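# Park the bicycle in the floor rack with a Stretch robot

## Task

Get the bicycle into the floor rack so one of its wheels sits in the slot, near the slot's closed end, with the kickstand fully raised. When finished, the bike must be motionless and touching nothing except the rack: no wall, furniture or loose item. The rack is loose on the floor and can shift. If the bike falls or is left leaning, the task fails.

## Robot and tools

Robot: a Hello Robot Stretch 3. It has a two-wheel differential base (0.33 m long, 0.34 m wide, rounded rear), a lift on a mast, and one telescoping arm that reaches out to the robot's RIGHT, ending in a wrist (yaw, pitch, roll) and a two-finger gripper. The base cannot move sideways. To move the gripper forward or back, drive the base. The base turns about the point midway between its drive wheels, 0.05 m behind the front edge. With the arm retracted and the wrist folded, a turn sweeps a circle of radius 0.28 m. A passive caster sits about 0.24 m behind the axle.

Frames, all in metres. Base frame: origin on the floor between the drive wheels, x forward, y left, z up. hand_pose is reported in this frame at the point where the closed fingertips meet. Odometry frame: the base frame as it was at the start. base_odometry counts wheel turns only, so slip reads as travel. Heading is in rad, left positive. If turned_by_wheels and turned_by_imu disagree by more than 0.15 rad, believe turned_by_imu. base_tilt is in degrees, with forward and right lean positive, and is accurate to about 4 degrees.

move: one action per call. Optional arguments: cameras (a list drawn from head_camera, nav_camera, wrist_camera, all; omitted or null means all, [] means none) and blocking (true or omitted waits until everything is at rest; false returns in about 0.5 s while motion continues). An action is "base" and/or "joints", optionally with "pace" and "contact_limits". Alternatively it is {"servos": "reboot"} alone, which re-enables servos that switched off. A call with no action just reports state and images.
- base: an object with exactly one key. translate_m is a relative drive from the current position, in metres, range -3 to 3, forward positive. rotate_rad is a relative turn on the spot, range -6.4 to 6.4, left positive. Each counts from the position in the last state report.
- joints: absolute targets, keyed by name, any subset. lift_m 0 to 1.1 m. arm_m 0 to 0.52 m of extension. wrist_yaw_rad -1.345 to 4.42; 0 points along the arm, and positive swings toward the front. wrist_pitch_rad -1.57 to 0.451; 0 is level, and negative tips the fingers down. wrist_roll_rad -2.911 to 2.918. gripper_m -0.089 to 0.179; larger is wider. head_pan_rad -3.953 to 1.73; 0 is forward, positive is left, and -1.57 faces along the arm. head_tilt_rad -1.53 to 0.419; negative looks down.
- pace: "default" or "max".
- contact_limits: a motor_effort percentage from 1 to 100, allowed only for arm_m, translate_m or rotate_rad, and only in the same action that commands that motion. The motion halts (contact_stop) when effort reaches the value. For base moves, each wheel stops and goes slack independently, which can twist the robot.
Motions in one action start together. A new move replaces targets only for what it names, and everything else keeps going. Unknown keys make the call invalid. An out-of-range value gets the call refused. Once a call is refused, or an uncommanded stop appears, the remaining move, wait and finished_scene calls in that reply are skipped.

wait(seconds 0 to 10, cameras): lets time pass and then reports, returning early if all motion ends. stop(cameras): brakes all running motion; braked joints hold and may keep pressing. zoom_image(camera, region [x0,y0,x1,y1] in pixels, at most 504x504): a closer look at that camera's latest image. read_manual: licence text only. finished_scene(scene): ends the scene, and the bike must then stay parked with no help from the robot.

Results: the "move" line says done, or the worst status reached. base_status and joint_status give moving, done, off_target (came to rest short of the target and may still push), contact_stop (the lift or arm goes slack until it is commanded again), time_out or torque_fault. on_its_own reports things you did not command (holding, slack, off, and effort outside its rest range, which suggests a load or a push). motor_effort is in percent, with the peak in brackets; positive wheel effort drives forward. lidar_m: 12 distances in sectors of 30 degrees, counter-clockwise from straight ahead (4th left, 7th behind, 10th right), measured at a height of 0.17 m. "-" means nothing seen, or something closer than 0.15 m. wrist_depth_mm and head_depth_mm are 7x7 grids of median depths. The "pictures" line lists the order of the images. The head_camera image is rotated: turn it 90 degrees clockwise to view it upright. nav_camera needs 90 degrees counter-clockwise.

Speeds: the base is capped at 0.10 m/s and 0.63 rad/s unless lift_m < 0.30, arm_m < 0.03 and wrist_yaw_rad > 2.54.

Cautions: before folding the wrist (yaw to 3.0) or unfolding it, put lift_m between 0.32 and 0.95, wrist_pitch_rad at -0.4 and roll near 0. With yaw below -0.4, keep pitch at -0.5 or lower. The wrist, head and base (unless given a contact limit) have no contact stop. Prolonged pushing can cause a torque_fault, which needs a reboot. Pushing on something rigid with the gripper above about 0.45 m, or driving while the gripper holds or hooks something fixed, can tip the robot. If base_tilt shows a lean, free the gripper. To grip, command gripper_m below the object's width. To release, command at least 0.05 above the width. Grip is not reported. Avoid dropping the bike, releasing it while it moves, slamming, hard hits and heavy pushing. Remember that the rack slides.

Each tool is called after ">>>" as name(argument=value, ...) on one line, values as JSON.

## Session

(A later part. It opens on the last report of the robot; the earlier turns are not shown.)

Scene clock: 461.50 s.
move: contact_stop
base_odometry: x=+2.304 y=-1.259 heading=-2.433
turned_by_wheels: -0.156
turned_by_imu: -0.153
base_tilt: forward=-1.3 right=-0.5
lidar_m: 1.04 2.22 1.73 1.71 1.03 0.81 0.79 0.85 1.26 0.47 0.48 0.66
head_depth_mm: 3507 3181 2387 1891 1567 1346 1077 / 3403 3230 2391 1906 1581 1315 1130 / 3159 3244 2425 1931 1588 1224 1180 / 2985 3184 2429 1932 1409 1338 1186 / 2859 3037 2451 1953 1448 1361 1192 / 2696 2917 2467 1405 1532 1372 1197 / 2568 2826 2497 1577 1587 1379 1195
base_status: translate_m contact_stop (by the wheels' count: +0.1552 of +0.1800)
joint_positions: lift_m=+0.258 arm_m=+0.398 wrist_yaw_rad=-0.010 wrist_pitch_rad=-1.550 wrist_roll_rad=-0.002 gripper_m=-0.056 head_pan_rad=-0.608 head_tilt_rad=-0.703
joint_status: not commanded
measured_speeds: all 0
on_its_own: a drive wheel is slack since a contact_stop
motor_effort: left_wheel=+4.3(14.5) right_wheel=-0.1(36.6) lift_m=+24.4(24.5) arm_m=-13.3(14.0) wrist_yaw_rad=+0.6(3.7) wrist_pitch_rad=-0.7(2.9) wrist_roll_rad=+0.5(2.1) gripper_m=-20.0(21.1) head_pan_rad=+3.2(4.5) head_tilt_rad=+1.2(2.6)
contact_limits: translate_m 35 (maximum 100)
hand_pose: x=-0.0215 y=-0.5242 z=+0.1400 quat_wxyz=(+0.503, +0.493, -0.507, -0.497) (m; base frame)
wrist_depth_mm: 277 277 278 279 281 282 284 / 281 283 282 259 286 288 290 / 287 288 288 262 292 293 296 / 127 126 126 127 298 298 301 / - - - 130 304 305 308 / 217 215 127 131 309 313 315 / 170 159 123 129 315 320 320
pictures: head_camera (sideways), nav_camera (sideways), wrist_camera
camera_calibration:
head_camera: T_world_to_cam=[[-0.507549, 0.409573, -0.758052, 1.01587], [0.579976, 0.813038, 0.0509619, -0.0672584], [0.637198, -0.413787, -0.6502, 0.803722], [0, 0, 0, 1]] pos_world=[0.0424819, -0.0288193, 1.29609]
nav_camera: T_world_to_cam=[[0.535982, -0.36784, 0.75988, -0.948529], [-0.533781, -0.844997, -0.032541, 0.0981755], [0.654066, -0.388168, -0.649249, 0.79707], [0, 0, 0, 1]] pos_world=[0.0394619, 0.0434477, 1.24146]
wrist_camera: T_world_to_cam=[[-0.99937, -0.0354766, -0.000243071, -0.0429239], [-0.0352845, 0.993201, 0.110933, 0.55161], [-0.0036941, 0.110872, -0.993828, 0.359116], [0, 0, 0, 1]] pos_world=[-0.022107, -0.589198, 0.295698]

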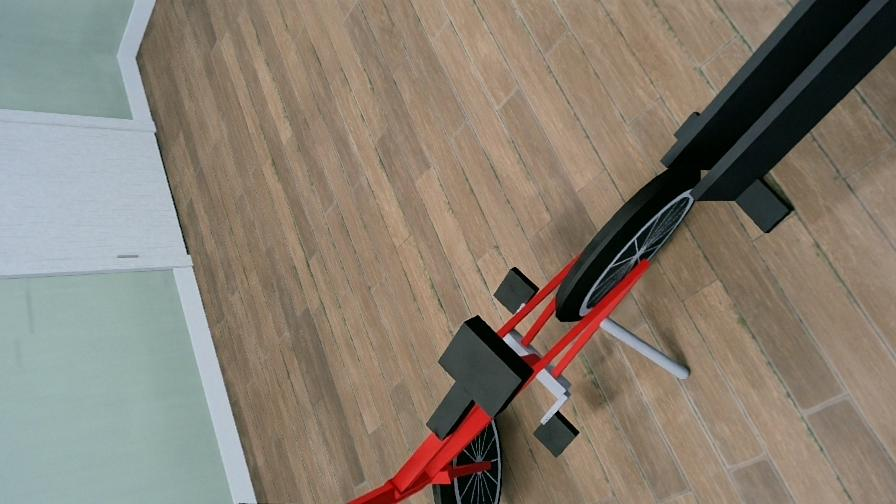

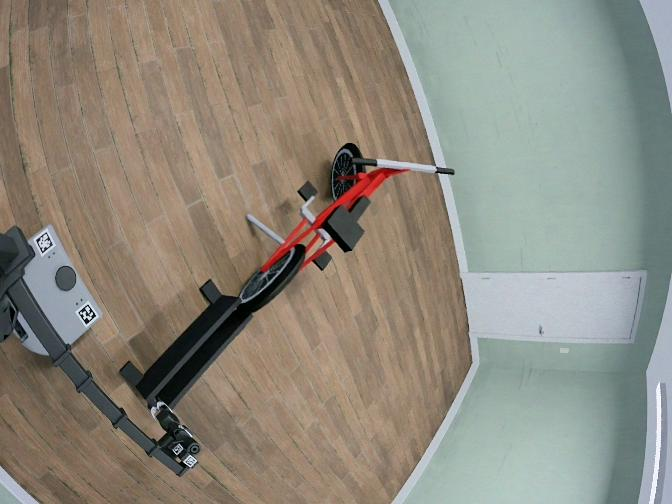

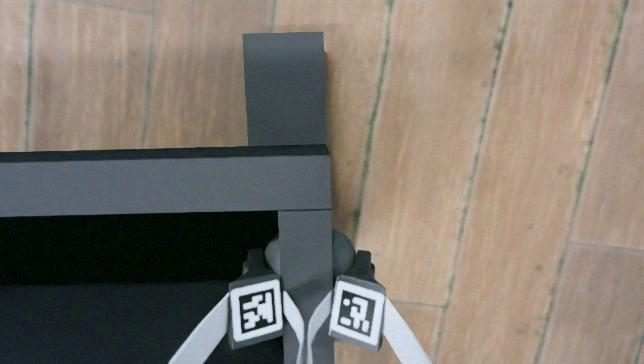

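>>> move(base={"translate_m": -0.08}, cameras=[])

>>> move(base={"rotate_rad": 0.155})

>>> zoom_image(camera="head_camera", region=[350, 50, 750, 500])

Scene clock: 476.50 s.
move: done
base_odometry: x=+2.364 y=-1.207 heading=-2.433
turned_by_wheels: +0.000
turned_by_imu: +0.001
base_tilt: forward=-1.3 right=-0.5
lidar_m: 1.12 2.23 1.75 1.72 0.92 0.72 0.71 0.77 1.14 0.47 0.48 0.72
head_depth_mm: 3517 3209 2392 1880 1572 1342 1084 / 3500 3241 2399 1896 1582 1268 1134 / 3237 3285 2416 1933 1593 1267 1182 / 3044 3286 2424 1920 1552 1348 1186 / 2894 3116 2457 1943 1460 1365 1187 / 2780 3034 2451 1189 1568 1367 1192 / 2656 2898 2477 1622 1581 1380 1200
base_status: done
joint_positions: lift_m=+0.258 arm_m=+0.398 wrist_yaw_rad=-0.010 wrist_pitch_rad=-1.550 wrist_roll_rad=-0.002 gripper_m=-0.056 head_pan_rad=-0.608 head_tilt_rad=-0.703
joint_status: not commanded
measured_speeds: all 0
motor_effort: left_wheel=+2.1(2.6) right_wheel=-6.4(11.7) lift_m=+35.0(35.2) arm_m=-11.6(12.5) wrist_yaw_rad=-0.3(2.6) wrist_pitch_rad=-1.0(1.3) wrist_roll_rad=+0.3(0.8) gripper_m=-20.1(21.0) head_pan_rad=+3.8(4.5) head_tilt_rad=+1.4(1.9)
hand_pose: x=-0.0215 y=-0.5242 z=+0.1400 quat_wxyz=(+0.503, +0.493, -0.507, -0.497) (m; base frame)
wrist_depth_mm: 277 277 278 278 282 282 283 / 283 282 283 257 287 288 291 / 287 286 287 262 292 295 296 / 126 126 126 127 300 299 301 / - - - 130 306 305 307 / 208 208 126 131 310 313 314 / 155 155 124 125 315 320 321
pictures: none
No camera images: "cameras" was empty.

Scene clock: 477.70 s.
move: done
base_odometry: x=+2.364 y=-1.207 heading=-2.278
turned_by_wheels: +0.155
turned_by_imu: +0.151
base_tilt: forward=-1.4 right=-0.4
lidar_m: 1.50 1.99 1.72 1.45 0.83 0.71 0.71 0.83 1.42 0.47 0.50 0.76
head_depth_mm: 3180 3166 2362 1892 1571 1344 1091 / 3075 3224 2395 1914 1574 1235 1159 / 2966 3166 2407 1909 1543 1299 1184 / 2844 3089 2433 1875 1419 1363 1184 / 2748 2993 2439 1228 1565 1371 1183 / 2650 2913 2362 1777 1612 1374 1198 / 2564 2816 2506 1907 1619 1380 1201
base_status: done
joint_positions: lift_m=+0.258 arm_m=+0.398 wrist_yaw_rad=-0.011 wrist_pitch_rad=-1.549 wrist_roll_rad=+0.002 gripper_m=-0.056 head_pan_rad=-0.608 head_tilt_rad=-0.703
joint_status: not commanded
measured_speeds: all 0
motor_effort: left_wheel=-4.7(10.1) right_wheel=+5.1(13.2) lift_m=+38.4(38.4) arm_m=-8.5(12.4) wrist_yaw_rad=+1.8(2.0) wrist_pitch_rad=-1.3(1.5) wrist_roll_rad=-0.8(1.1) gripper_m=-19.8(20.8) head_pan_rad=+3.7(4.3) head_tilt_rad=+1.2(1.9)
hand_pose: x=-0.0214 y=-0.5245 z=+0.1400 quat_wxyz=(+0.502, +0.491, -0.508, -0.498) (m; base frame)
wrist_depth_mm: 276 279 279 278 281 283 283 / 281 282 283 256 287 289 290 / 160 169 287 262 292 294 296 / - 126 126 126 298 299 302 / 227 234 - 130 304 306 306 / 182 183 127 131 310 313 315 / 137 142 123 129 314 317 322
pictures: head_camera (sideways), nav_camera (sideways), wrist_camera
camera_calibration:
head_camera: T_world_to_cam=[[-0.50755, 0.409573, -0.758052, 1.01587], [0.579976, 0.813038, 0.0509619, -0.0672584], [0.637198, -0.413787, -0.6502, 0.803722], [0, 0, 0, 1]] pos_world=[0.0424819, -0.0288193, 1.29609]
nav_camera: T_world_to_cam=[[0.535982, -0.36784, 0.75988, -0.948529], [-0.533781, -0.844997, -0.032541, 0.0981756], [0.654066, -0.388168, -0.649249, 0.79707], [0, 0, 0, 1]] pos_world=[0.0394619, 0.0434477, 1.24146]
wrist_camera: T_world_to_cam=[[-0.999545, -0.0301584, -0.00026501, -0.0401228], [-0.0300057, 0.993521, 0.109613, 0.552405], [-0.00304245, 0.109571, -0.993974, 0.35848], [0, 0, 0, 1]] pos_world=[-0.0224386, -0.589315, 0.295759]

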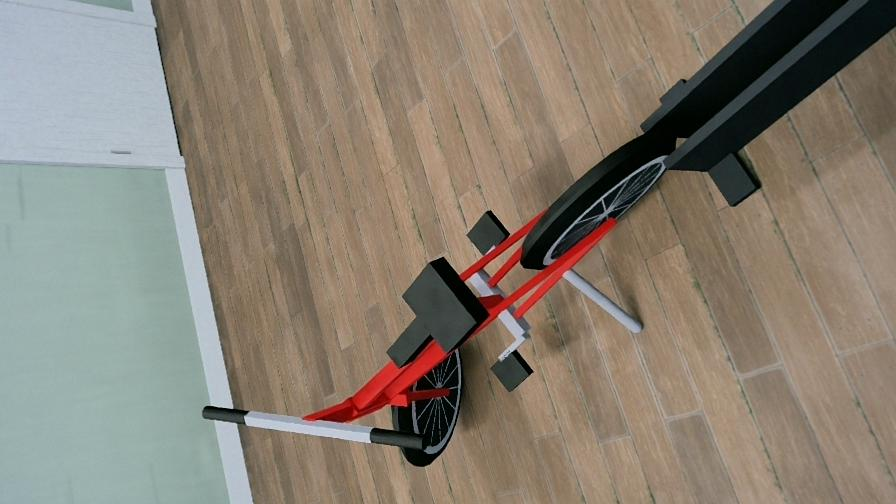

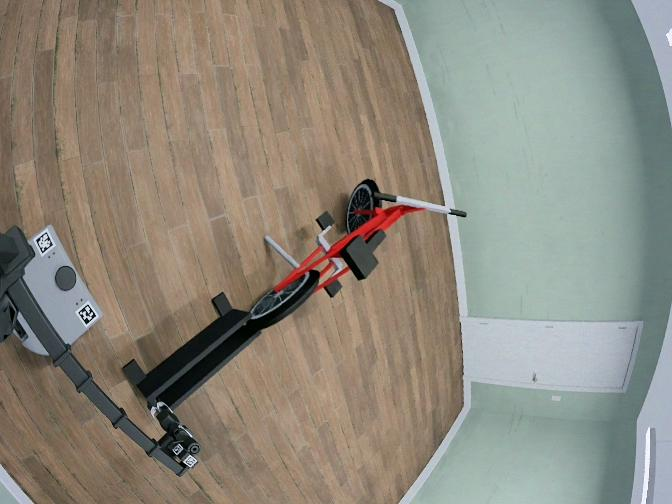

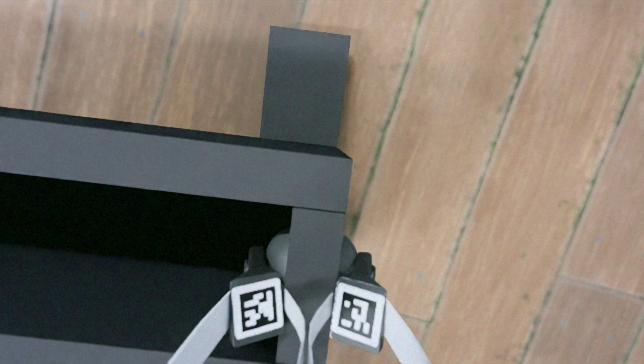

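Scaled by 1.120 from the camera's 896x504 image, which has a finer 1280x720 frame.

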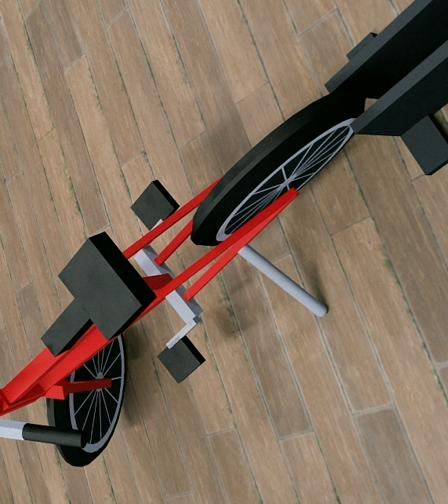

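>>> move(joints={"arm_m": 0.428}, cameras=[])

>>> move(base={"translate_m": 0.12}, contact_limits={"translate_m": 60})

>>> zoom_image(camera="head_camera", region=[400, 0, 800, 400])

Scene clock: 489.13 s.
move: done
base_odometry: x=+2.364 y=-1.207 heading=-2.278
turned_by_wheels: +0.000
turned_by_imu: +0.000
base_tilt: forward=-1.3 right=-0.4
lidar_m: 1.49 2.00 1.72 1.45 0.83 0.71 0.71 0.82 1.42 0.50 0.53 0.76
head_depth_mm: 3224 3199 2385 1892 1569 1345 1107 / 3086 3233 2396 1904 1582 1231 1168 / 2944 3190 2409 1916 1547 1297 1181 / 2853 3086 2425 1868 1429 1366 1192 / 2742 3043 2458 1228 1560 1364 1193 / 2659 2913 2356 1786 1604 1369 1195 / 2546 2818 2485 1897 1623 1375 1202
base_status: not commanded
joint_positions: lift_m=+0.258 arm_m=+0.428 wrist_yaw_rad=-0.011 wrist_pitch_rad=-1.549 wrist_roll_rad=+0.002 gripper_m=-0.056 head_pan_rad=-0.608 head_tilt_rad=-0.703
joint_status: all done
measured_speeds: all 0
motor_effort: left_wheel=-4.7(5.1) right_wheel=+4.9(5.2) lift_m=+38.7(40.4) arm_m=+15.8(22.4) wrist_yaw_rad=+0.5(2.4) wrist_pitch_rad=-1.0(1.5) wrist_roll_rad=-1.1(1.1) gripper_m=-19.8(20.8) head_pan_rad=+4.0(4.4) head_tilt_rad=+1.6(1.7)
hand_pose: x=-0.0214 y=-0.5545 z=+0.1400 quat_wxyz=(+0.502, +0.491, -0.508, -0.498) (m; base frame)
wrist_depth_mm: 277 277 278 278 280 284 284 / 282 284 283 258 287 290 289 / 283 287 266 262 292 294 295 / - 125 126 126 298 299 302 / 235 - - 130 303 306 307 / 191 194 127 131 310 313 314 / 144 148 125 129 314 320 321
pictures: none
No camera images: "cameras" was empty.

Scene clock: 491.43 s.
move: done
base_odometry: x=+2.286 y=-1.298 heading=-2.279
turned_by_wheels: -0.001
turned_by_imu: -0.003
base_tilt: forward=-1.4 right=-0.4
lidar_m: 1.37 1.96 1.69 1.69 0.97 0.83 0.83 0.96 1.65 0.50 0.53 0.76
head_depth_mm: 3074 3197 2381 1896 1574 1338 1114 / 2957 3181 2384 1911 1581 1212 1174 / 2861 3086 2414 1920 1542 1304 1182 / 2752 2948 2454 1920 1450 1364 1188 / 2624 2915 2426 1443 1559 1366 1192 / 2552 2822 2465 1667 1583 1378 1193 / 2455 2716 2410 1848 1631 1376 1198
base_status: done
joint_positions: lift_m=+0.258 arm_m=+0.428 wrist_yaw_rad=-0.007 wrist_pitch_rad=-1.543 wrist_roll_rad=+0.002 gripper_m=-0.056 head_pan_rad=-0.608 head_tilt_rad=-0.703
joint_status: not commanded
measured_speeds: all 0
on_its_own: right_wheel is at rest, and its effort (+35.0) is outside its rest range (-21 to +21)
motor_effort: left_wheel=-20.1(20.2) right_wheel=+35.0(38.3) lift_m=+26.6(38.9) arm_m=+13.2(16.4) wrist_yaw_rad=-2.3(3.8) wrist_pitch_rad=-2.1(2.5) wrist_roll_rad=-0.8(1.3) gripper_m=-20.0(21.0) head_pan_rad=+3.2(4.5) head_tilt_rad=+1.2(1.9)
contact_limits: translate_m 60 (maximum 100)
hand_pose: x=-0.0215 y=-0.5560 z=+0.1400 quat_wxyz=(+0.505, +0.491, -0.509, -0.496) (m; base frame)
wrist_depth_mm: 277 278 280 243 284 286 288 / 281 283 285 251 289 291 292 / 193 172 219 252 294 296 298 / - 120 122 123 301 304 304 / 227 233 242 127 306 308 310 / 179 186 181 130 309 314 317 / 143 147 121 127 123 320 323
pictures: head_camera (sideways), nav_camera (sideways), wrist_camera
camera_calibration:
head_camera: T_world_to_cam=[[-0.507549, 0.409573, -0.758052, 1.01587], [0.579977, 0.813038, 0.0509619, -0.0672584], [0.637198, -0.413787, -0.6502, 0.803722], [0, 0, 0, 1]] pos_world=[0.0424819, -0.0288193, 1.29609]
nav_camera: T_world_to_cam=[[0.535982, -0.36784, 0.75988, -0.948529], [-0.533781, -0.844997, -0.032541, 0.0981756], [0.654066, -0.388168, -0.649249, 0.79707], [0, 0, 0, 1]] pos_world=[0.0394619, 0.0434477, 1.24146]
wrist_camera: T_world_to_cam=[[-0.999405, -0.0344858, -0.0000242957, -0.0436007], [-0.0343021, 0.994009, 0.10378, 0.58472], [-0.0035548, 0.103719, -0.9946, 0.358718], [0, 0, 0, 1]] pos_world=[-0.0222425, -0.619927, 0.296098]

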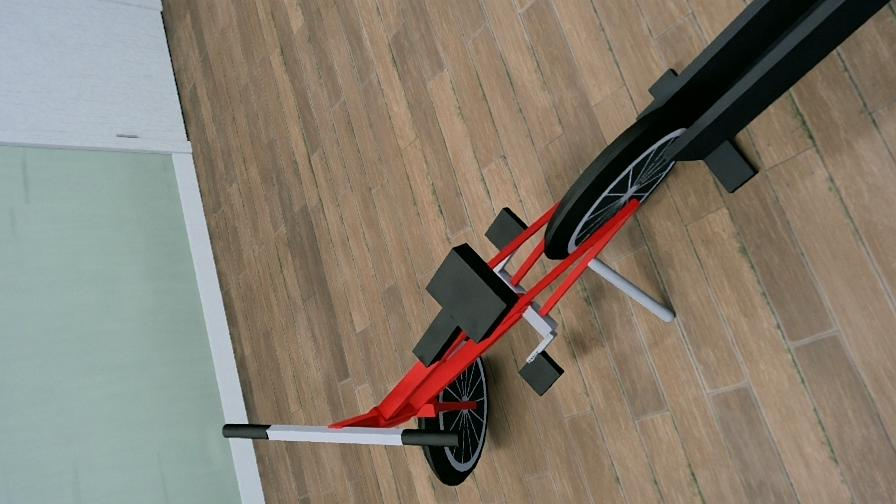

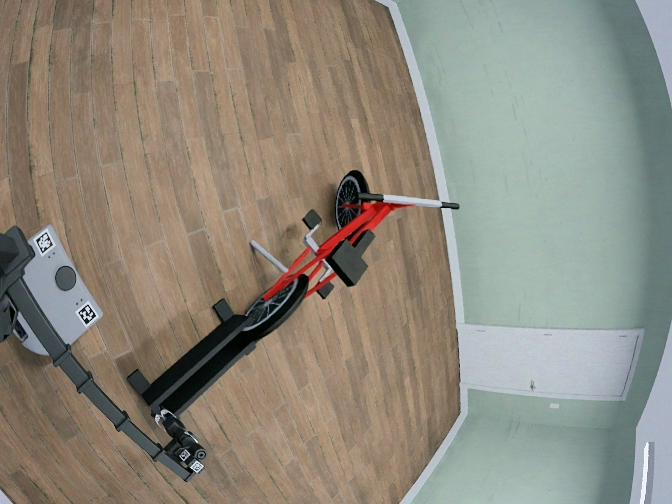

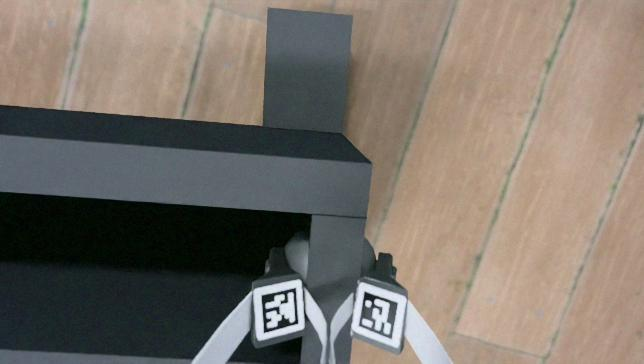

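Scaled by 1.260 from the camera's 896x504 image, which has a finer 1280x720 frame.

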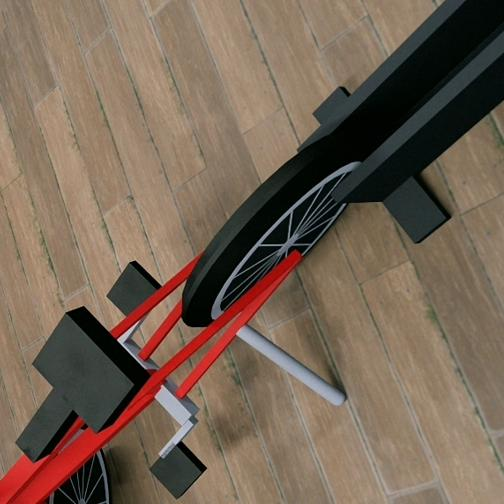

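>>> move(base={"translate_m": -0.02}, joints={"lift_m": 0.246}, cameras=[])

>>> move(joints={"gripper_m": 0.07}, cameras=[])

>>> move(joints={"lift_m": 0.45, "head_pan_rad": -0.75, "head_tilt_rad": -0.7})

>>> zoom_image(camera="head_camera", region=[450, 50, 896, 504])

Scene clock: 508.77 s.
move: contact_stop
base_odometry: x=+2.299 y=-1.283 heading=-2.279
turned_by_wheels: +0.001
turned_by_imu: -0.002
base_tilt: forward=-1.3 right=-0.5
lidar_m: 1.39 1.98 1.69 1.66 0.94 0.81 0.81 0.94 1.60 0.51 0.53 0.76
head_depth_mm: 3143 3185 2376 1890 1571 1345 1114 / 3002 3229 2392 1903 1575 1223 1174 / 2897 3088 2410 1912 1546 1299 1181 / 2755 2981 2436 1868 1445 1359 1189 / 2659 2927 2471 1213 1558 1364 1190 / 2541 2846 2467 1629 1576 1375 1194 / 2490 2725 2391 1842 1620 1379 1198
base_status: done
joint_positions: lift_m=+0.256 arm_m=+0.428 wrist_yaw_rad=-0.013 wrist_pitch_rad=-1.541 wrist_roll_rad=+0.002 gripper_m=-0.056 head_pan_rad=-0.608 head_tilt_rad=-0.703
joint_status: lift_m contact_stop (moved -0.002 of -0.012)
measured_speeds: all 0
on_its_own: lift_m is slack since a contact_stop (your +0.246 is given up); right_wheel is at rest, and its effort (-24.5) is outside its rest range (-21 to +21)
motor_effort: left_wheel=+10.6(22.9) right_wheel=-24.5(32.4) lift_m=+26.8(26.8) arm_m=+8.6(11.0) wrist_yaw_rad=+2.7(4.0) wrist_pitch_rad=-2.6(2.9) wrist_roll_rad=-1.0(1.3) gripper_m=-19.1(21.1) head_pan_rad=+3.1(4.5) head_tilt_rad=+1.4(2.1)
hand_pose: x=-0.0214 y=-0.5564 z=+0.1379 quat_wxyz=(+0.504, +0.489, -0.511, -0.497) (m; base frame)
wrist_depth_mm: 281 280 280 280 282 283 285 / 284 284 284 252 288 289 290 / 213 184 243 257 294 295 294 / 122 121 122 124 298 299 299 / 233 236 249 128 303 303 304 / 183 188 127 130 307 311 311 / 145 148 128 128 313 315 318
pictures: none
No camera images: "cameras" was empty.

not run: a stop that you did not command came earlier in this reply.

not run: a stop that you did not command came earlier in this reply.

Scaled by 1.110 from the camera's 896x504 image, which has a finer 1280x720 frame.

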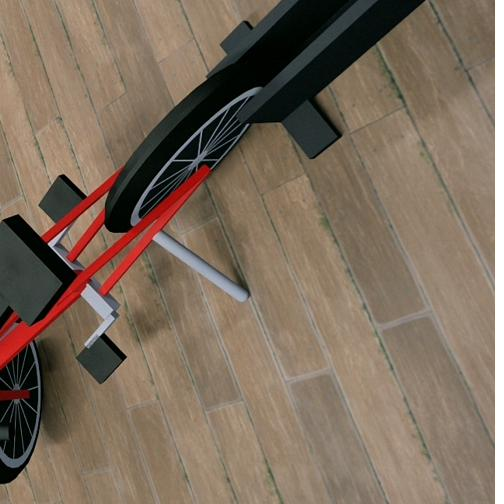

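>>> move(joints={"gripper_m": 0.08}, cameras=[])

>>> move(joints={"lift_m": 0.45, "head_pan_rad": -0.7, "head_tilt_rad": -0.65})

>>> zoom_image(camera="head_camera", region=[400, 50, 896, 504])

Scene clock: 513.13 s.
move: done
base_odometry: x=+2.299 y=-1.283 heading=-2.279
turned_by_wheels: -0.001
turned_by_imu: -0.001
base_tilt: forward=-1.3 right=-0.4
lidar_m: 1.39 1.97 1.69 1.66 0.94 0.81 0.81 0.93 1.59 0.50 0.53 0.76
head_depth_mm: 3165 3203 2353 1892 1567 1340 1114 / 2983 3180 2384 1898 1579 1222 1176 / 2860 3098 2409 1920 1553 1300 1187 / 2793 3033 2423 1914 1444 1363 1188 / 2677 2955 2469 1224 1563 1367 1190 / 2579 2827 2470 1641 1580 1373 1197 / 2503 2733 2410 1849 1617 1385 1201
base_status: not commanded
joint_positions: lift_m=+0.256 arm_m=+0.428 wrist_yaw_rad=-0.013 wrist_pitch_rad=-1.549 wrist_roll_rad=+0.002 gripper_m=+0.080 head_pan_rad=-0.608 head_tilt_rad=-0.703
joint_status: all done
measured_speeds: all 0
on_its_own: lift_m is slack since a contact_stop (your +0.246 is given up)
motor_effort: left_wheel=+2.5(11.3) right_wheel=-3.4(24.5) lift_m=+26.3(27.1) arm_m=+1.9(6.1) wrist_yaw_rad=+1.9(4.1) wrist_pitch_rad=-1.2(2.9) wrist_roll_rad=-0.8(1.2) gripper_m=-0.1(79.8) head_pan_rad=+3.4(4.4) head_tilt_rad=+1.4(2.0)
hand_pose: x=-0.0214 y=-0.5546 z=+0.1380 quat_wxyz=(+0.502, +0.491, -0.509, -0.499) (m; base frame)
wrist_depth_mm: 274 278 274 276 281 281 281 / 280 281 280 248 285 286 288 / 191 167 182 290 290 291 294 / - 119 120 294 296 298 299 / 226 235 - 301 303 305 306 / 178 164 142 305 133 312 312 / 147 118 136 312 124 315 319
pictures: none
No camera images: "cameras" was empty.

Scene clock: 515.73 s.
move: done
base_odometry: x=+2.299 y=-1.283 heading=-2.279
turned_by_wheels: +0.000
turned_by_imu: +0.000
base_tilt: forward=-1.3 right=-0.5
lidar_m: 1.39 1.98 1.70 1.66 0.95 0.81 0.81 0.93 1.60 0.50 0.53 0.76
head_depth_mm: 3316 3512 2572 2007 1640 1384 1100 / 3144 3373 2584 2018 1639 1356 1157 / 2992 3259 2622 2017 1647 1210 1203 / 2854 3139 2621 2048 1444 1365 1211 / 2739 3063 2680 2063 1448 1378 1219 / 2612 2875 2709 2073 1592 1413 1216 / 2504 2741 2608 1424 1678 1418 1228
base_status: not commanded
joint_positions: lift_m=+0.450 arm_m=+0.428 wrist_yaw_rad=-0.013 wrist_pitch_rad=-1.549 wrist_roll_rad=+0.002 gripper_m=+0.080 head_pan_rad=-0.692 head_tilt_rad=-0.655
joint_status: all done
measured_speeds: all 0
motor_effort: left_wheel=+2.6(3.1) right_wheel=-3.3(3.7) lift_m=+35.6(41.8) arm_m=-1.0(2.8) wrist_yaw_rad=+2.0(3.5) wrist_pitch_rad=-1.3(1.5) wrist_roll_rad=-0.8(1.3) gripper_m=-0.2(1.2) head_pan_rad=-3.9(4.4) head_tilt_rad=+2.9(4.7)
hand_pose: x=-0.0214 y=-0.5544 z=+0.3320 quat_wxyz=(+0.502, +0.491, -0.509, -0.499) (m; base frame)
wrist_depth_mm: 456 457 458 462 465 466 470 / 462 466 468 466 470 478 478 / 326 325 383 480 484 484 485 / - - - 485 489 492 499 / 494 495 - 497 499 506 510 / 504 123 150 505 133 518 520 / 512 118 519 519 122 520 525
pictures: head_camera (sideways), nav_camera (sideways), wrist_camera
camera_calibration:
head_camera: T_world_to_cam=[[-0.443299, 0.427445, -0.787894, 1.05437], [0.644292, 0.763046, 0.0514617, -0.0683047], [0.623196, -0.484821, -0.613657, 0.756272], [0, 0, 0, 1]] pos_world=[0.0401052, -0.0319112, 1.29834]
nav_camera: T_world_to_cam=[[0.475067, -0.388191, 0.789696, -0.987022], [-0.601658, -0.798174, -0.0304118, 0.0958195], [0.64212, -0.460679, -0.612744, 0.749657], [0, 0, 0, 1]] pos_world=[0.0451817, 0.0386794, 1.24171]
wrist_camera: T_world_to_cam=[[-0.999599, -0.0283145, -0.000293204, -0.0399062], [-0.0281741, 0.993502, 0.110273, 0.560821], [-0.00283102, 0.110237, -0.993901, 0.55296], [0, 0, 0, 1]] pos_world=[-0.0225241, -0.619263, 0.487733]

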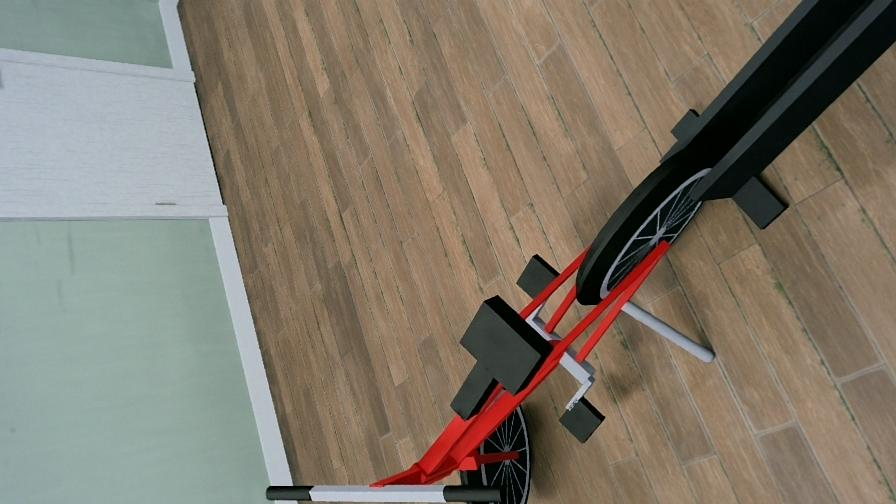

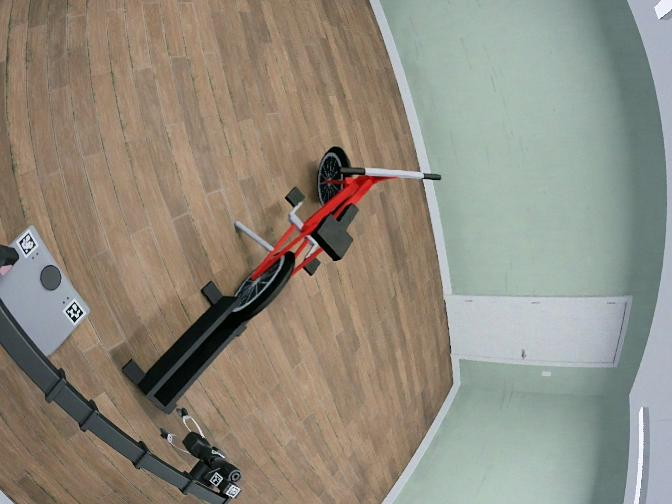

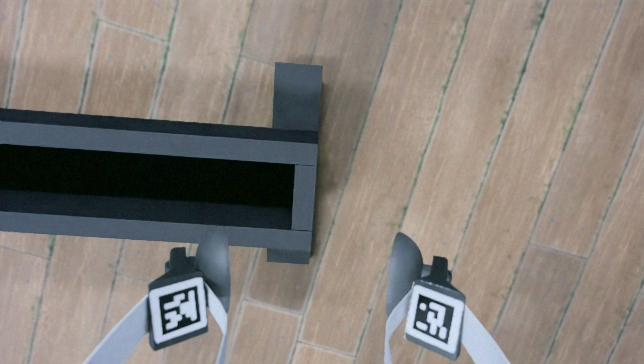

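Scaled by 1.016 from the camera's 896x504 image, which has a finer 1280x720 frame.

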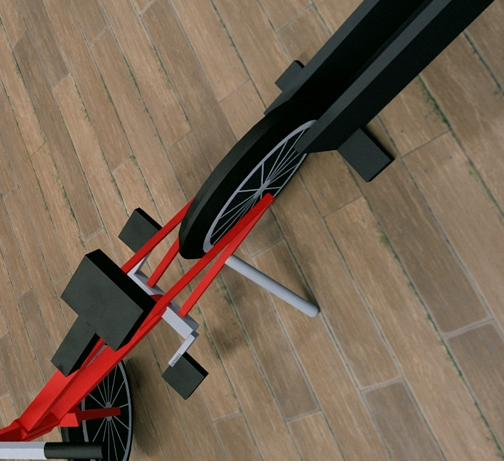

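>>> move(joints={"head_pan_rad": -0.66, "head_tilt_rad": -0.735})

>>> zoom_image(camera="head_camera", region=[300, 150, 650, 504])

Scene clock: 528.87 s.
move: done
base_odometry: x=+2.299 y=-1.283 heading=-2.279
turned_by_wheels: +0.000
turned_by_imu: +0.000
base_tilt: forward=-1.3 right=-0.5
lidar_m: 1.39 1.97 1.69 1.67 0.94 0.81 0.81 0.93 1.60 0.50 0.53 0.76
head_depth_mm: 3356 3021 2300 1839 1543 1329 1121 / 3146 3053 2301 1856 1550 1231 1165 / 3028 3096 2341 1864 1561 1287 1175 / 2856 3049 2346 1879 1319 1342 1176 / 2751 2982 2370 1266 1506 1350 1183 / 2621 2888 2374 1672 1541 1354 1187 / 2516 2774 2309 1687 1593 1362 1190
base_status: not commanded
joint_positions: lift_m=+0.450 arm_m=+0.428 wrist_yaw_rad=-0.013 wrist_pitch_rad=-1.549 wrist_roll_rad=+0.002 gripper_m=+0.080 head_pan_rad=-0.668 head_tilt_rad=-0.725
joint_status: all done
measured_speeds: all 0
motor_effort: left_wheel=+1.3(2.9) right_wheel=-3.1(3.5) lift_m=+35.5(37.0) arm_m=-6.9(7.0) wrist_yaw_rad=+2.0(3.9) wrist_pitch_rad=-1.4(1.4) wrist_roll_rad=-0.7(1.1) gripper_m=+0.0(0.6) head_pan_rad=+4.4(4.8) head_tilt_rad=-4.4(5.8)
hand_pose: x=-0.0214 y=-0.5544 z=+0.3320 quat_wxyz=(+0.502, +0.491, -0.509, -0.499) (m; base frame)
wrist_depth_mm: 456 458 457 464 463 464 471 / 461 469 467 465 475 475 474 / 328 323 387 475 484 480 483 / - - - 484 492 491 494 / 499 495 - 499 498 499 509 / 502 122 150 505 134 516 521 / 509 117 514 519 122 522 531
pictures: head_camera (sideways), nav_camera (sideways), wrist_camera
camera_calibration:
head_camera: T_world_to_cam=[[-0.495147, 0.450012, -0.743181, 0.99641], [0.628981, 0.775766, 0.0506826, -0.0671923], [0.599343, -0.442352, -0.667168, 0.826024], [0, 0, 0, 1]] pos_world=[0.0405603, -0.0308781, 1.29502]
nav_camera: T_world_to_cam=[[0.526083, -0.410101, 0.745019, -0.9291], [-0.584488, -0.810709, -0.0335339, 0.0997765], [0.617746, -0.417813, -0.666199, 0.81934], [0, 0, 0, 1]] pos_world=[0.0409573, 0.0421962, 1.24139]
wrist_camera: T_world_to_cam=[[-0.999599, -0.0283146, -0.000293205, -0.0399063], [-0.0281742, 0.993502, 0.110273, 0.560821], [-0.00283103, 0.110237, -0.993901, 0.552965], [0, 0, 0, 1]] pos_world=[-0.0225241, -0.619263, 0.487738]

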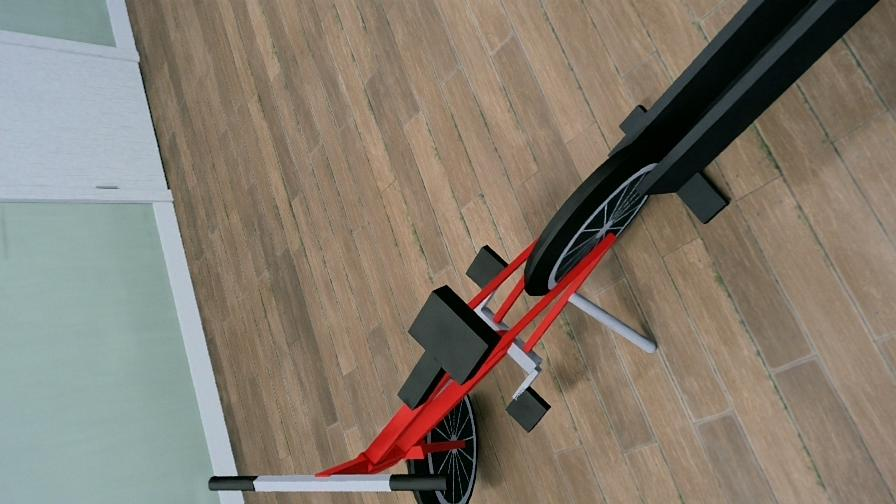

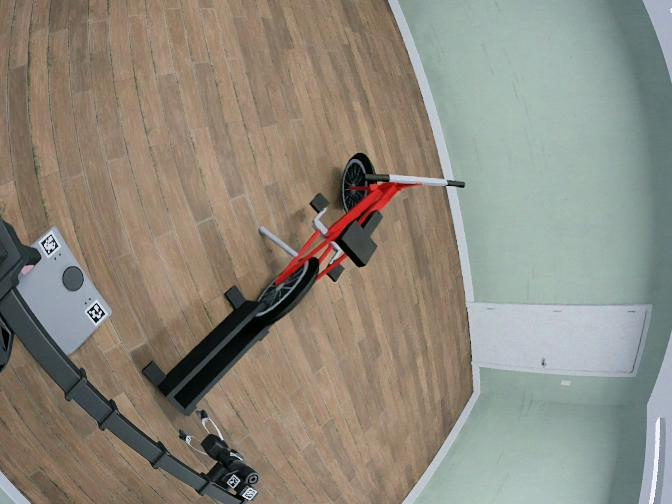

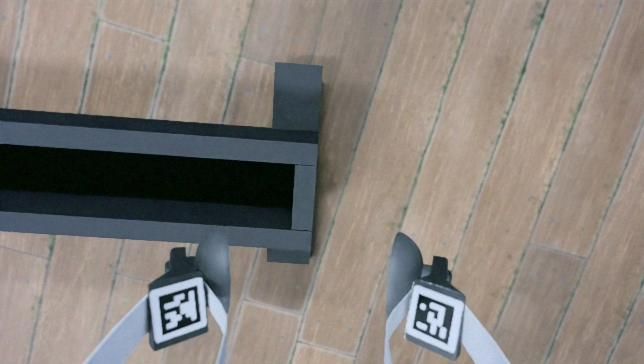

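Scaled by 1.424 from the camera's 896x504 image, which has a finer 1280x720 frame.

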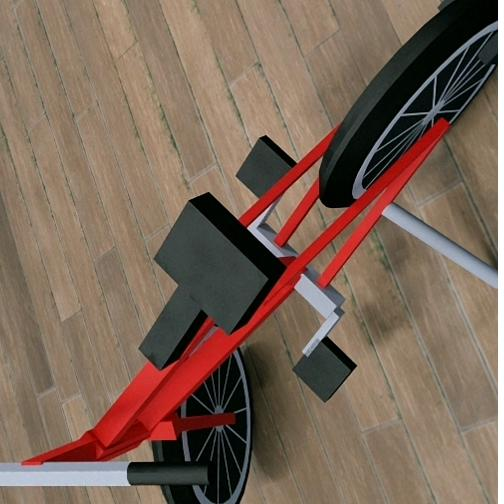

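>>> move(joints={"lift_m": 0.75, "arm_m": 0.33, "wrist_yaw_rad": 1.65, "gripper_m": 0.11}, cameras=[])

>>> move(base={"translate_m": 0.98}, joints={"head_pan_rad": -1.3, "head_tilt_rad": -0.9})

Scene clock: 551.30 s.
move: done
base_odometry: x=+2.299 y=-1.283 heading=-2.279
turned_by_wheels: +0.000
turned_by_imu: +0.000
base_tilt: forward=-1.3 right=-0.5
lidar_m: 1.39 1.97 1.69 1.66 0.94 0.81 0.81 0.93 1.60 0.50 0.53 0.76
head_depth_mm: 3308 3042 2290 1847 1551 1325 1117 / 3152 3067 2323 1852 1544 1232 1165 / 2992 3069 2333 1873 1559 1289 1176 / 2880 3013 2333 1877 1318 1346 1172 / 2727 2967 2364 1233 1508 1349 1177 / 2633 2886 2368 1681 1543 1356 1184 / 2517 2745 2301 1688 1584 1359 1189
base_status: not commanded
joint_positions: lift_m=+0.750 arm_m=+0.330 wrist_yaw_rad=+1.647 wrist_pitch_rad=-1.550 wrist_roll_rad=+0.002 gripper_m=+0.110 head_pan_rad=-0.668 head_tilt_rad=-0.725
joint_status: all done
measured_speeds: all 0
motor_effort: left_wheel=+2.5(2.8) right_wheel=-3.1(3.4) lift_m=+35.2(40.5) arm_m=-15.5(22.6) wrist_yaw_rad=+3.6(5.0) wrist_pitch_rad=-1.1(1.3) wrist_roll_rad=-0.8(1.4) gripper_m=+0.5(78.2) head_pan_rad=+3.5(4.7) head_tilt_rad=-4.4(5.2)
hand_pose: x=-0.0400 y=-0.4766 z=+0.6320 quat_wxyz=(+0.707, +0.707, +0.019, +0.034) (m; base frame)
wrist_depth_mm: 741 733 736 749 754 754 753 / 746 745 760 758 752 779 769 / 608 621 763 764 783 783 772 / 627 627 778 790 799 790 795 / 636 633 804 814 803 811 806 / 803 121 813 817 143 815 839 / 810 121 842 841 848 118 846
pictures: none
No camera images: "cameras" was empty.

Scene clock: 562.23 s.
move: done
base_odometry: x=+1.662 y=-2.027 heading=-2.279
turned_by_wheels: +0.000
turned_by_imu: +0.003
base_tilt: forward=-1.4 right=-0.4
lidar_m: 2.00 1.69 1.45 1.45 1.67 1.76 1.75 0.73 0.51 0.37 0.51 0.50
head_depth_mm: 2768 2203 508 1499 1057 1202 1117 / 2776 2228 1766 796 969 1189 1120 / 2795 2245 1865 1584 1401 1207 1125 / 2823 2246 1883 1613 963 1251 1126 / 2837 2266 1895 1546 1344 1235 1130 / 2715 2291 1888 1596 1415 1222 1134 / 2501 2319 1910 1634 1426 1266 1131
base_status: done
joint_positions: lift_m=+0.750 arm_m=+0.330 wrist_yaw_rad=+1.647 wrist_pitch_rad=-1.550 wrist_roll_rad=+0.002 gripper_m=+0.110 head_pan_rad=-1.292 head_tilt_rad=-0.888
joint_status: all done
measured_speeds: all 0
motor_effort: left_wheel=-0.6(5.8) right_wheel=+2.1(6.6) lift_m=+34.8(36.8) arm_m=-13.1(15.5) wrist_yaw_rad=+2.5(5.0) wrist_pitch_rad=-1.2(1.4) wrist_roll_rad=-0.8(1.3) gripper_m=+0.1(1.7) head_pan_rad=-3.1(9.1) head_tilt_rad=-5.8(6.4)
hand_pose: x=-0.0400 y=-0.4766 z=+0.6320 quat_wxyz=(+0.707, +0.707, +0.019, +0.034) (m; base frame)
wrist_depth_mm: 740 727 731 471 749 749 753 / 742 753 744 483 755 758 764 / 611 609 761 762 782 770 783 / 625 623 787 566 781 790 790 / 637 646 264 594 579 814 825 / 796 121 268 574 144 837 824 / 820 120 274 468 841 118 849
pictures: head_camera (sideways), nav_camera (sideways), wrist_camera
camera_calibration:
head_camera: T_world_to_cam=[[-0.169967, 0.761963, -0.624918, 0.840316], [0.965824, 0.254732, 0.0479073, -0.0656234], [0.195691, -0.595418, -0.779219, 0.974211], [0, 0, 0, 1]] pos_world=[0.0155631, -0.0435104, 1.2874]
nav_camera: T_world_to_cam=[[0.218471, -0.747921, 0.626805, -0.773176], [-0.949549, -0.311036, -0.0401738, 0.11064], [0.225006, -0.586405, -0.77814, 0.967317], [0, 0, 0, 1]] pos_world=[0.056323, 0.023378, 1.24178]
wrist_camera: T_world_to_cam=[[0.117265, -0.993101, -0.000302861, -0.471376], [-0.987014, -0.11658, 0.110506, -0.117576], [-0.109779, -0.0126595, -0.993875, 0.779652], [0, 0, 0, 1]] pos_world=[0.0248156, -0.471961, 0.787727]

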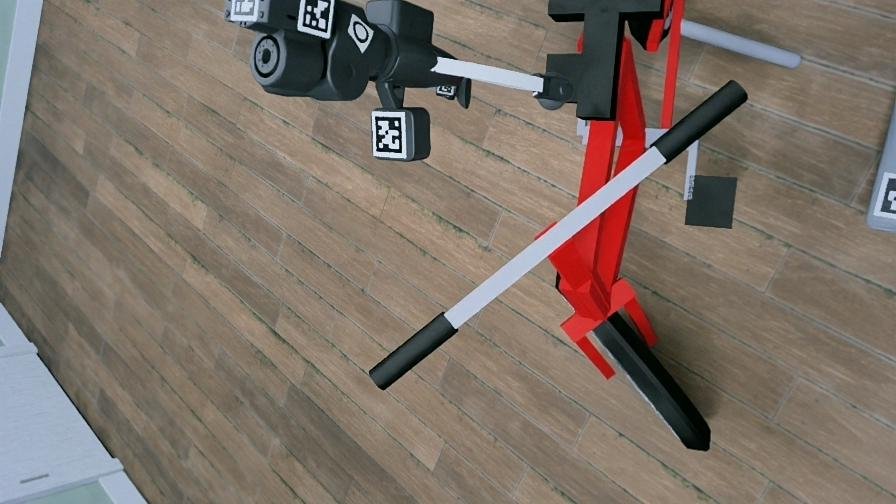

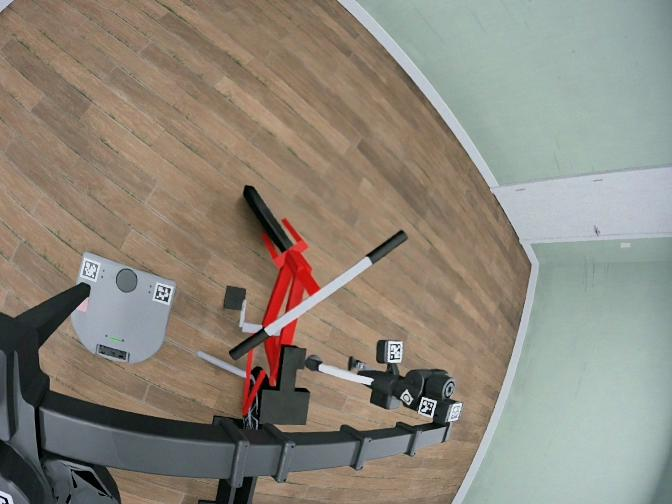

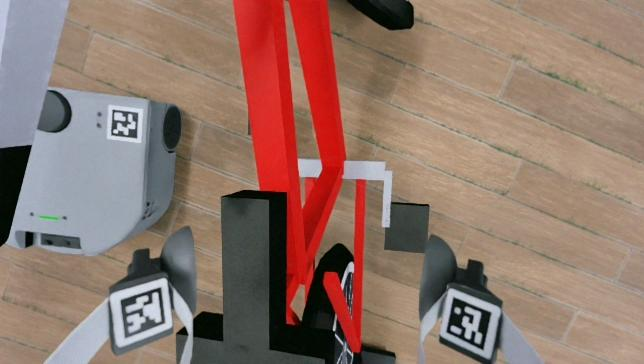

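>>> move(base={"translate_m": -0.015}, joints={"arm_m": 0.285, "lift_m": 0.72})

Scene clock: 575.83 s.
move: done
base_odometry: x=+1.671 y=-2.015 heading=-2.279
turned_by_wheels: +0.000
turned_by_imu: +0.000
base_tilt: forward=-1.4 right=-0.4
lidar_m: 2.01 1.70 1.46 1.46 1.68 1.74 1.74 0.74 0.50 0.37 0.38 0.52
head_depth_mm: 2778 2217 501 579 1150 1180 1115 / 2760 2231 1858 607 945 1205 1115 / 2794 2240 1869 1574 1401 1193 1120 / 2818 2262 1877 1606 966 1249 1124 / 2847 2275 1883 1580 1032 1249 1127 / 2717 2283 1902 1595 1419 1223 1135 / 2501 2296 1907 1627 1426 1240 1138
base_status: done
joint_positions: lift_m=+0.720 arm_m=+0.285 wrist_yaw_rad=+1.648 wrist_pitch_rad=-1.550 wrist_roll_rad=+0.002 gripper_m=+0.110 head_pan_rad=-1.292 head_tilt_rad=-0.888
joint_status: all done
measured_speeds: all 0
motor_effort: left_wheel=-2.6(6.3) right_wheel=-1.6(5.2) lift_m=+17.1(33.4) arm_m=-14.4(22.3) wrist_yaw_rad=+2.0(3.4) wrist_pitch_rad=-1.1(1.4) wrist_roll_rad=-0.8(1.2) gripper_m=+0.3(1.3) head_pan_rad=-4.1(4.1) head_tilt_rad=-5.5(6.0)
hand_pose: x=-0.0400 y=-0.4316 z=+0.6020 quat_wxyz=(+0.707, +0.707, +0.019, +0.034) (m; base frame)
wrist_depth_mm: 123 706 708 371 716 723 726 / 136 723 725 427 731 744 738 / 152 582 731 478 741 754 746 / 589 596 744 287 746 751 764 / 608 605 778 235 543 775 780 / 771 121 773 241 145 793 786 / 797 121 269 245 132 118 809
pictures: head_camera (sideways), nav_camera (sideways), wrist_camera
camera_calibration:
head_camera: T_world_to_cam=[[-0.169954, 0.762081, -0.624779, 0.840134], [0.965841, 0.254669, 0.0479035, -0.0656186], [0.195618, -0.595296, -0.779331, 0.974357], [0, 0, 0, 1]] pos_world=[0.0155599, -0.0435085, 1.28739]
nav_camera: T_world_to_cam=[[0.218459, -0.748041, 0.626666, -0.772994], [-0.949569, -0.310974, -0.0401805, 0.110649], [0.224934, -0.586284, -0.778252, 0.967463], [0, 0, 0, 1]] pos_world=[0.0563214, 0.0233855, 1.24178]
wrist_camera: T_world_to_cam=[[0.117806, -0.993037, -0.000303855, -0.426654], [-0.986948, -0.117117, 0.11053, -0.109265], [-0.109796, -0.0127212, -0.993873, 0.750377], [0, 0, 0, 1]] pos_world=[0.0248115, -0.426934, 0.757727]

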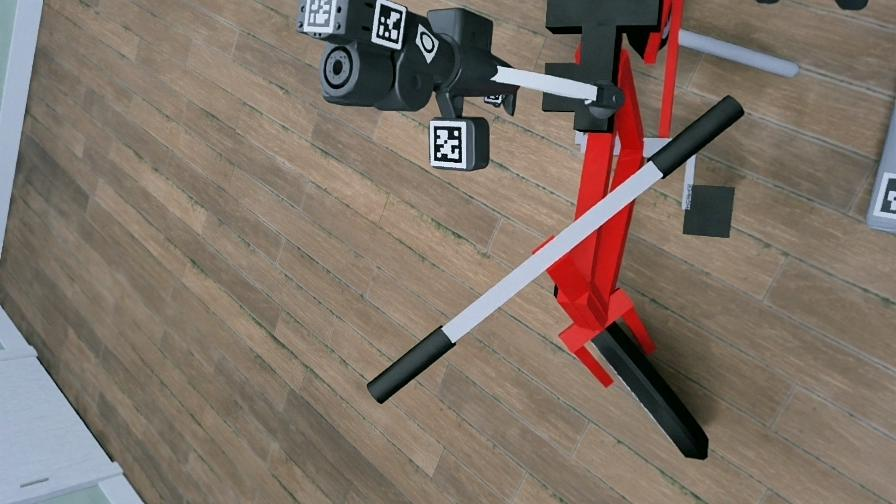

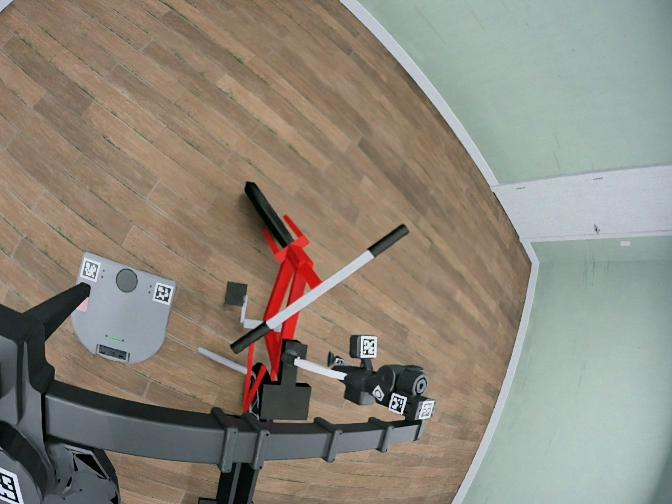

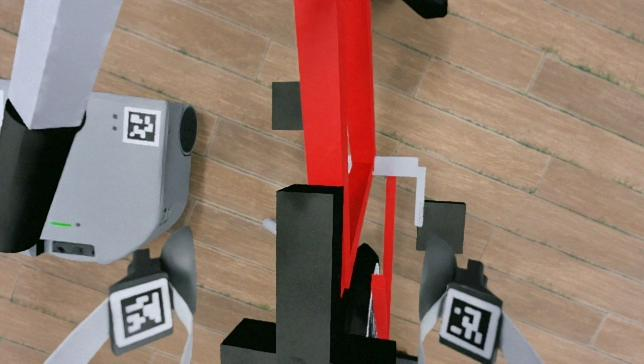

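>>> move(base={"translate_m": -0.01}, joints={"arm_m": 0.280, "lift_m": 0.624})

Scene clock: 581.43 s.
move: done
base_odometry: x=+1.678 y=-2.008 heading=-2.279
turned_by_wheels: +0.000
turned_by_imu: +0.000
base_tilt: forward=-1.4 right=-0.4
lidar_m: 2.02 1.70 1.46 1.46 1.68 1.73 1.73 0.73 0.50 0.37 0.38 0.52
head_depth_mm: 2743 2216 1849 566 795 1099 422 / 2800 2230 1854 632 809 1185 1118 / 2831 2236 1868 1605 1088 1191 1123 / 2800 2254 1871 1608 978 1236 1128 / 2825 2275 1888 1596 1006 1249 1132 / 2759 2280 1901 1592 1422 1243 1130 / 2513 2293 1909 1639 1428 1247 1135
base_status: done
joint_positions: lift_m=+0.624 arm_m=+0.280 wrist_yaw_rad=+1.648 wrist_pitch_rad=-1.550 wrist_roll_rad=+0.002 gripper_m=+0.110 head_pan_rad=-1.292 head_tilt_rad=-0.888
joint_status: all done
measured_speeds: all 0
motor_effort: left_wheel=-3.0(7.5) right_wheel=-2.3(5.4) lift_m=+17.5(20.3) arm_m=-14.7(26.1) wrist_yaw_rad=+1.6(3.8) wrist_pitch_rad=-1.2(1.4) wrist_roll_rad=-0.7(1.2) gripper_m=+0.4(1.3) head_pan_rad=-3.0(4.0) head_tilt_rad=-4.8(6.0)
hand_pose: x=-0.0400 y=-0.4266 z=+0.5060 quat_wxyz=(+0.707, +0.707, +0.019, +0.034) (m; base frame)
wrist_depth_mm: 617 620 623 - 622 633 634 / 618 630 646 - 642 640 643 / 490 492 653 480 649 653 655 / 499 505 665 173 450 663 684 / 511 513 668 134 458 682 694 / 565 121 678 138 144 693 696 / - 121 694 141 242 118 712
pictures: head_camera (sideways), nav_camera (sideways), wrist_camera
camera_calibration:
head_camera: T_world_to_cam=[[-0.169949, 0.762086, -0.624773, 0.840127], [0.965843, 0.25466, 0.0479034, -0.0656184], [0.195612, -0.595292, -0.779335, 0.974363], [0, 0, 0, 1]] pos_world=[0.0155595, -0.0435084, 1.28739]
nav_camera: T_world_to_cam=[[0.218454, -0.748047, 0.62666, -0.772987], [-0.949571, -0.310966, -0.0401808, 0.110649], [0.224927, -0.586281, -0.778256, 0.967468], [0, 0, 0, 1]] pos_world=[0.0563214, 0.0233855, 1.24178]
wrist_camera: T_world_to_cam=[[0.117806, -0.993037, -0.000303928, -0.421718], [-0.986948, -0.117117, 0.110532, -0.0980701], [-0.109798, -0.0127213, -0.993873, 0.655029], [0, 0, 0, 1]] pos_world=[0.0248113, -0.421935, 0.661727]

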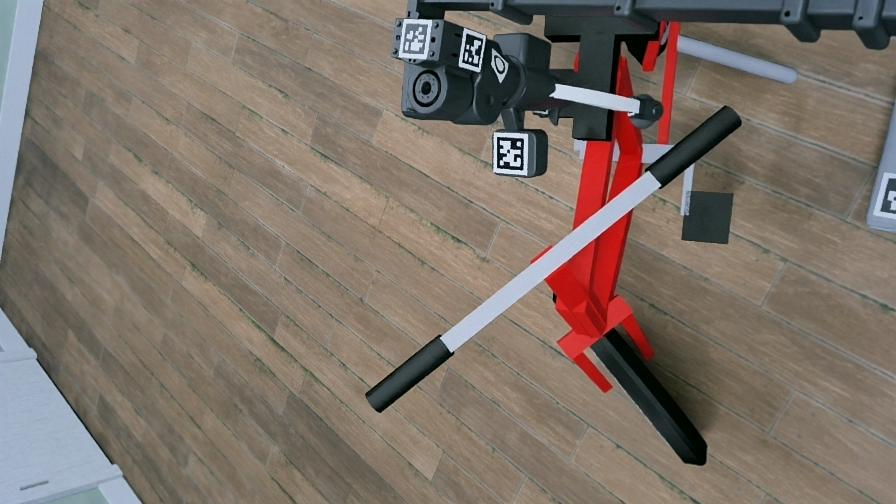

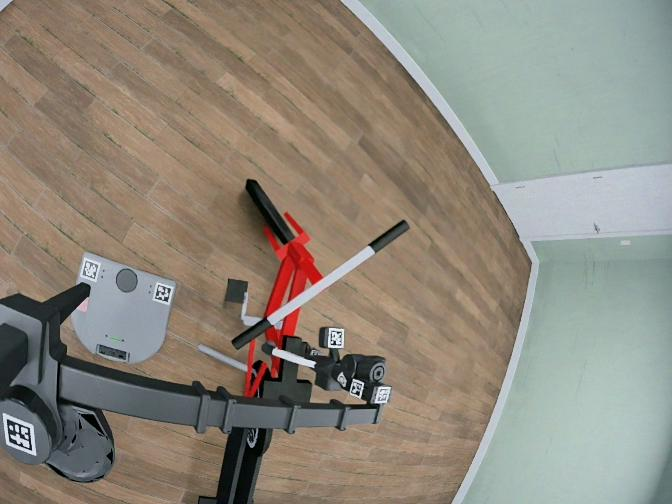

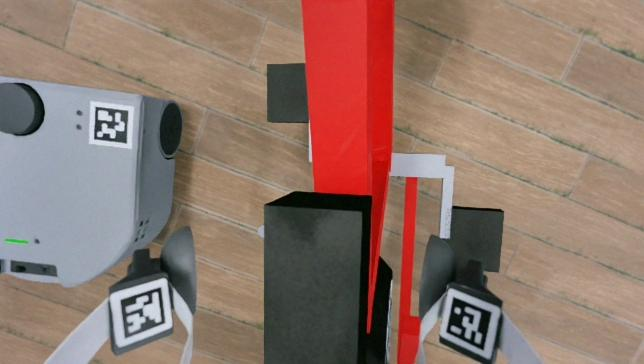

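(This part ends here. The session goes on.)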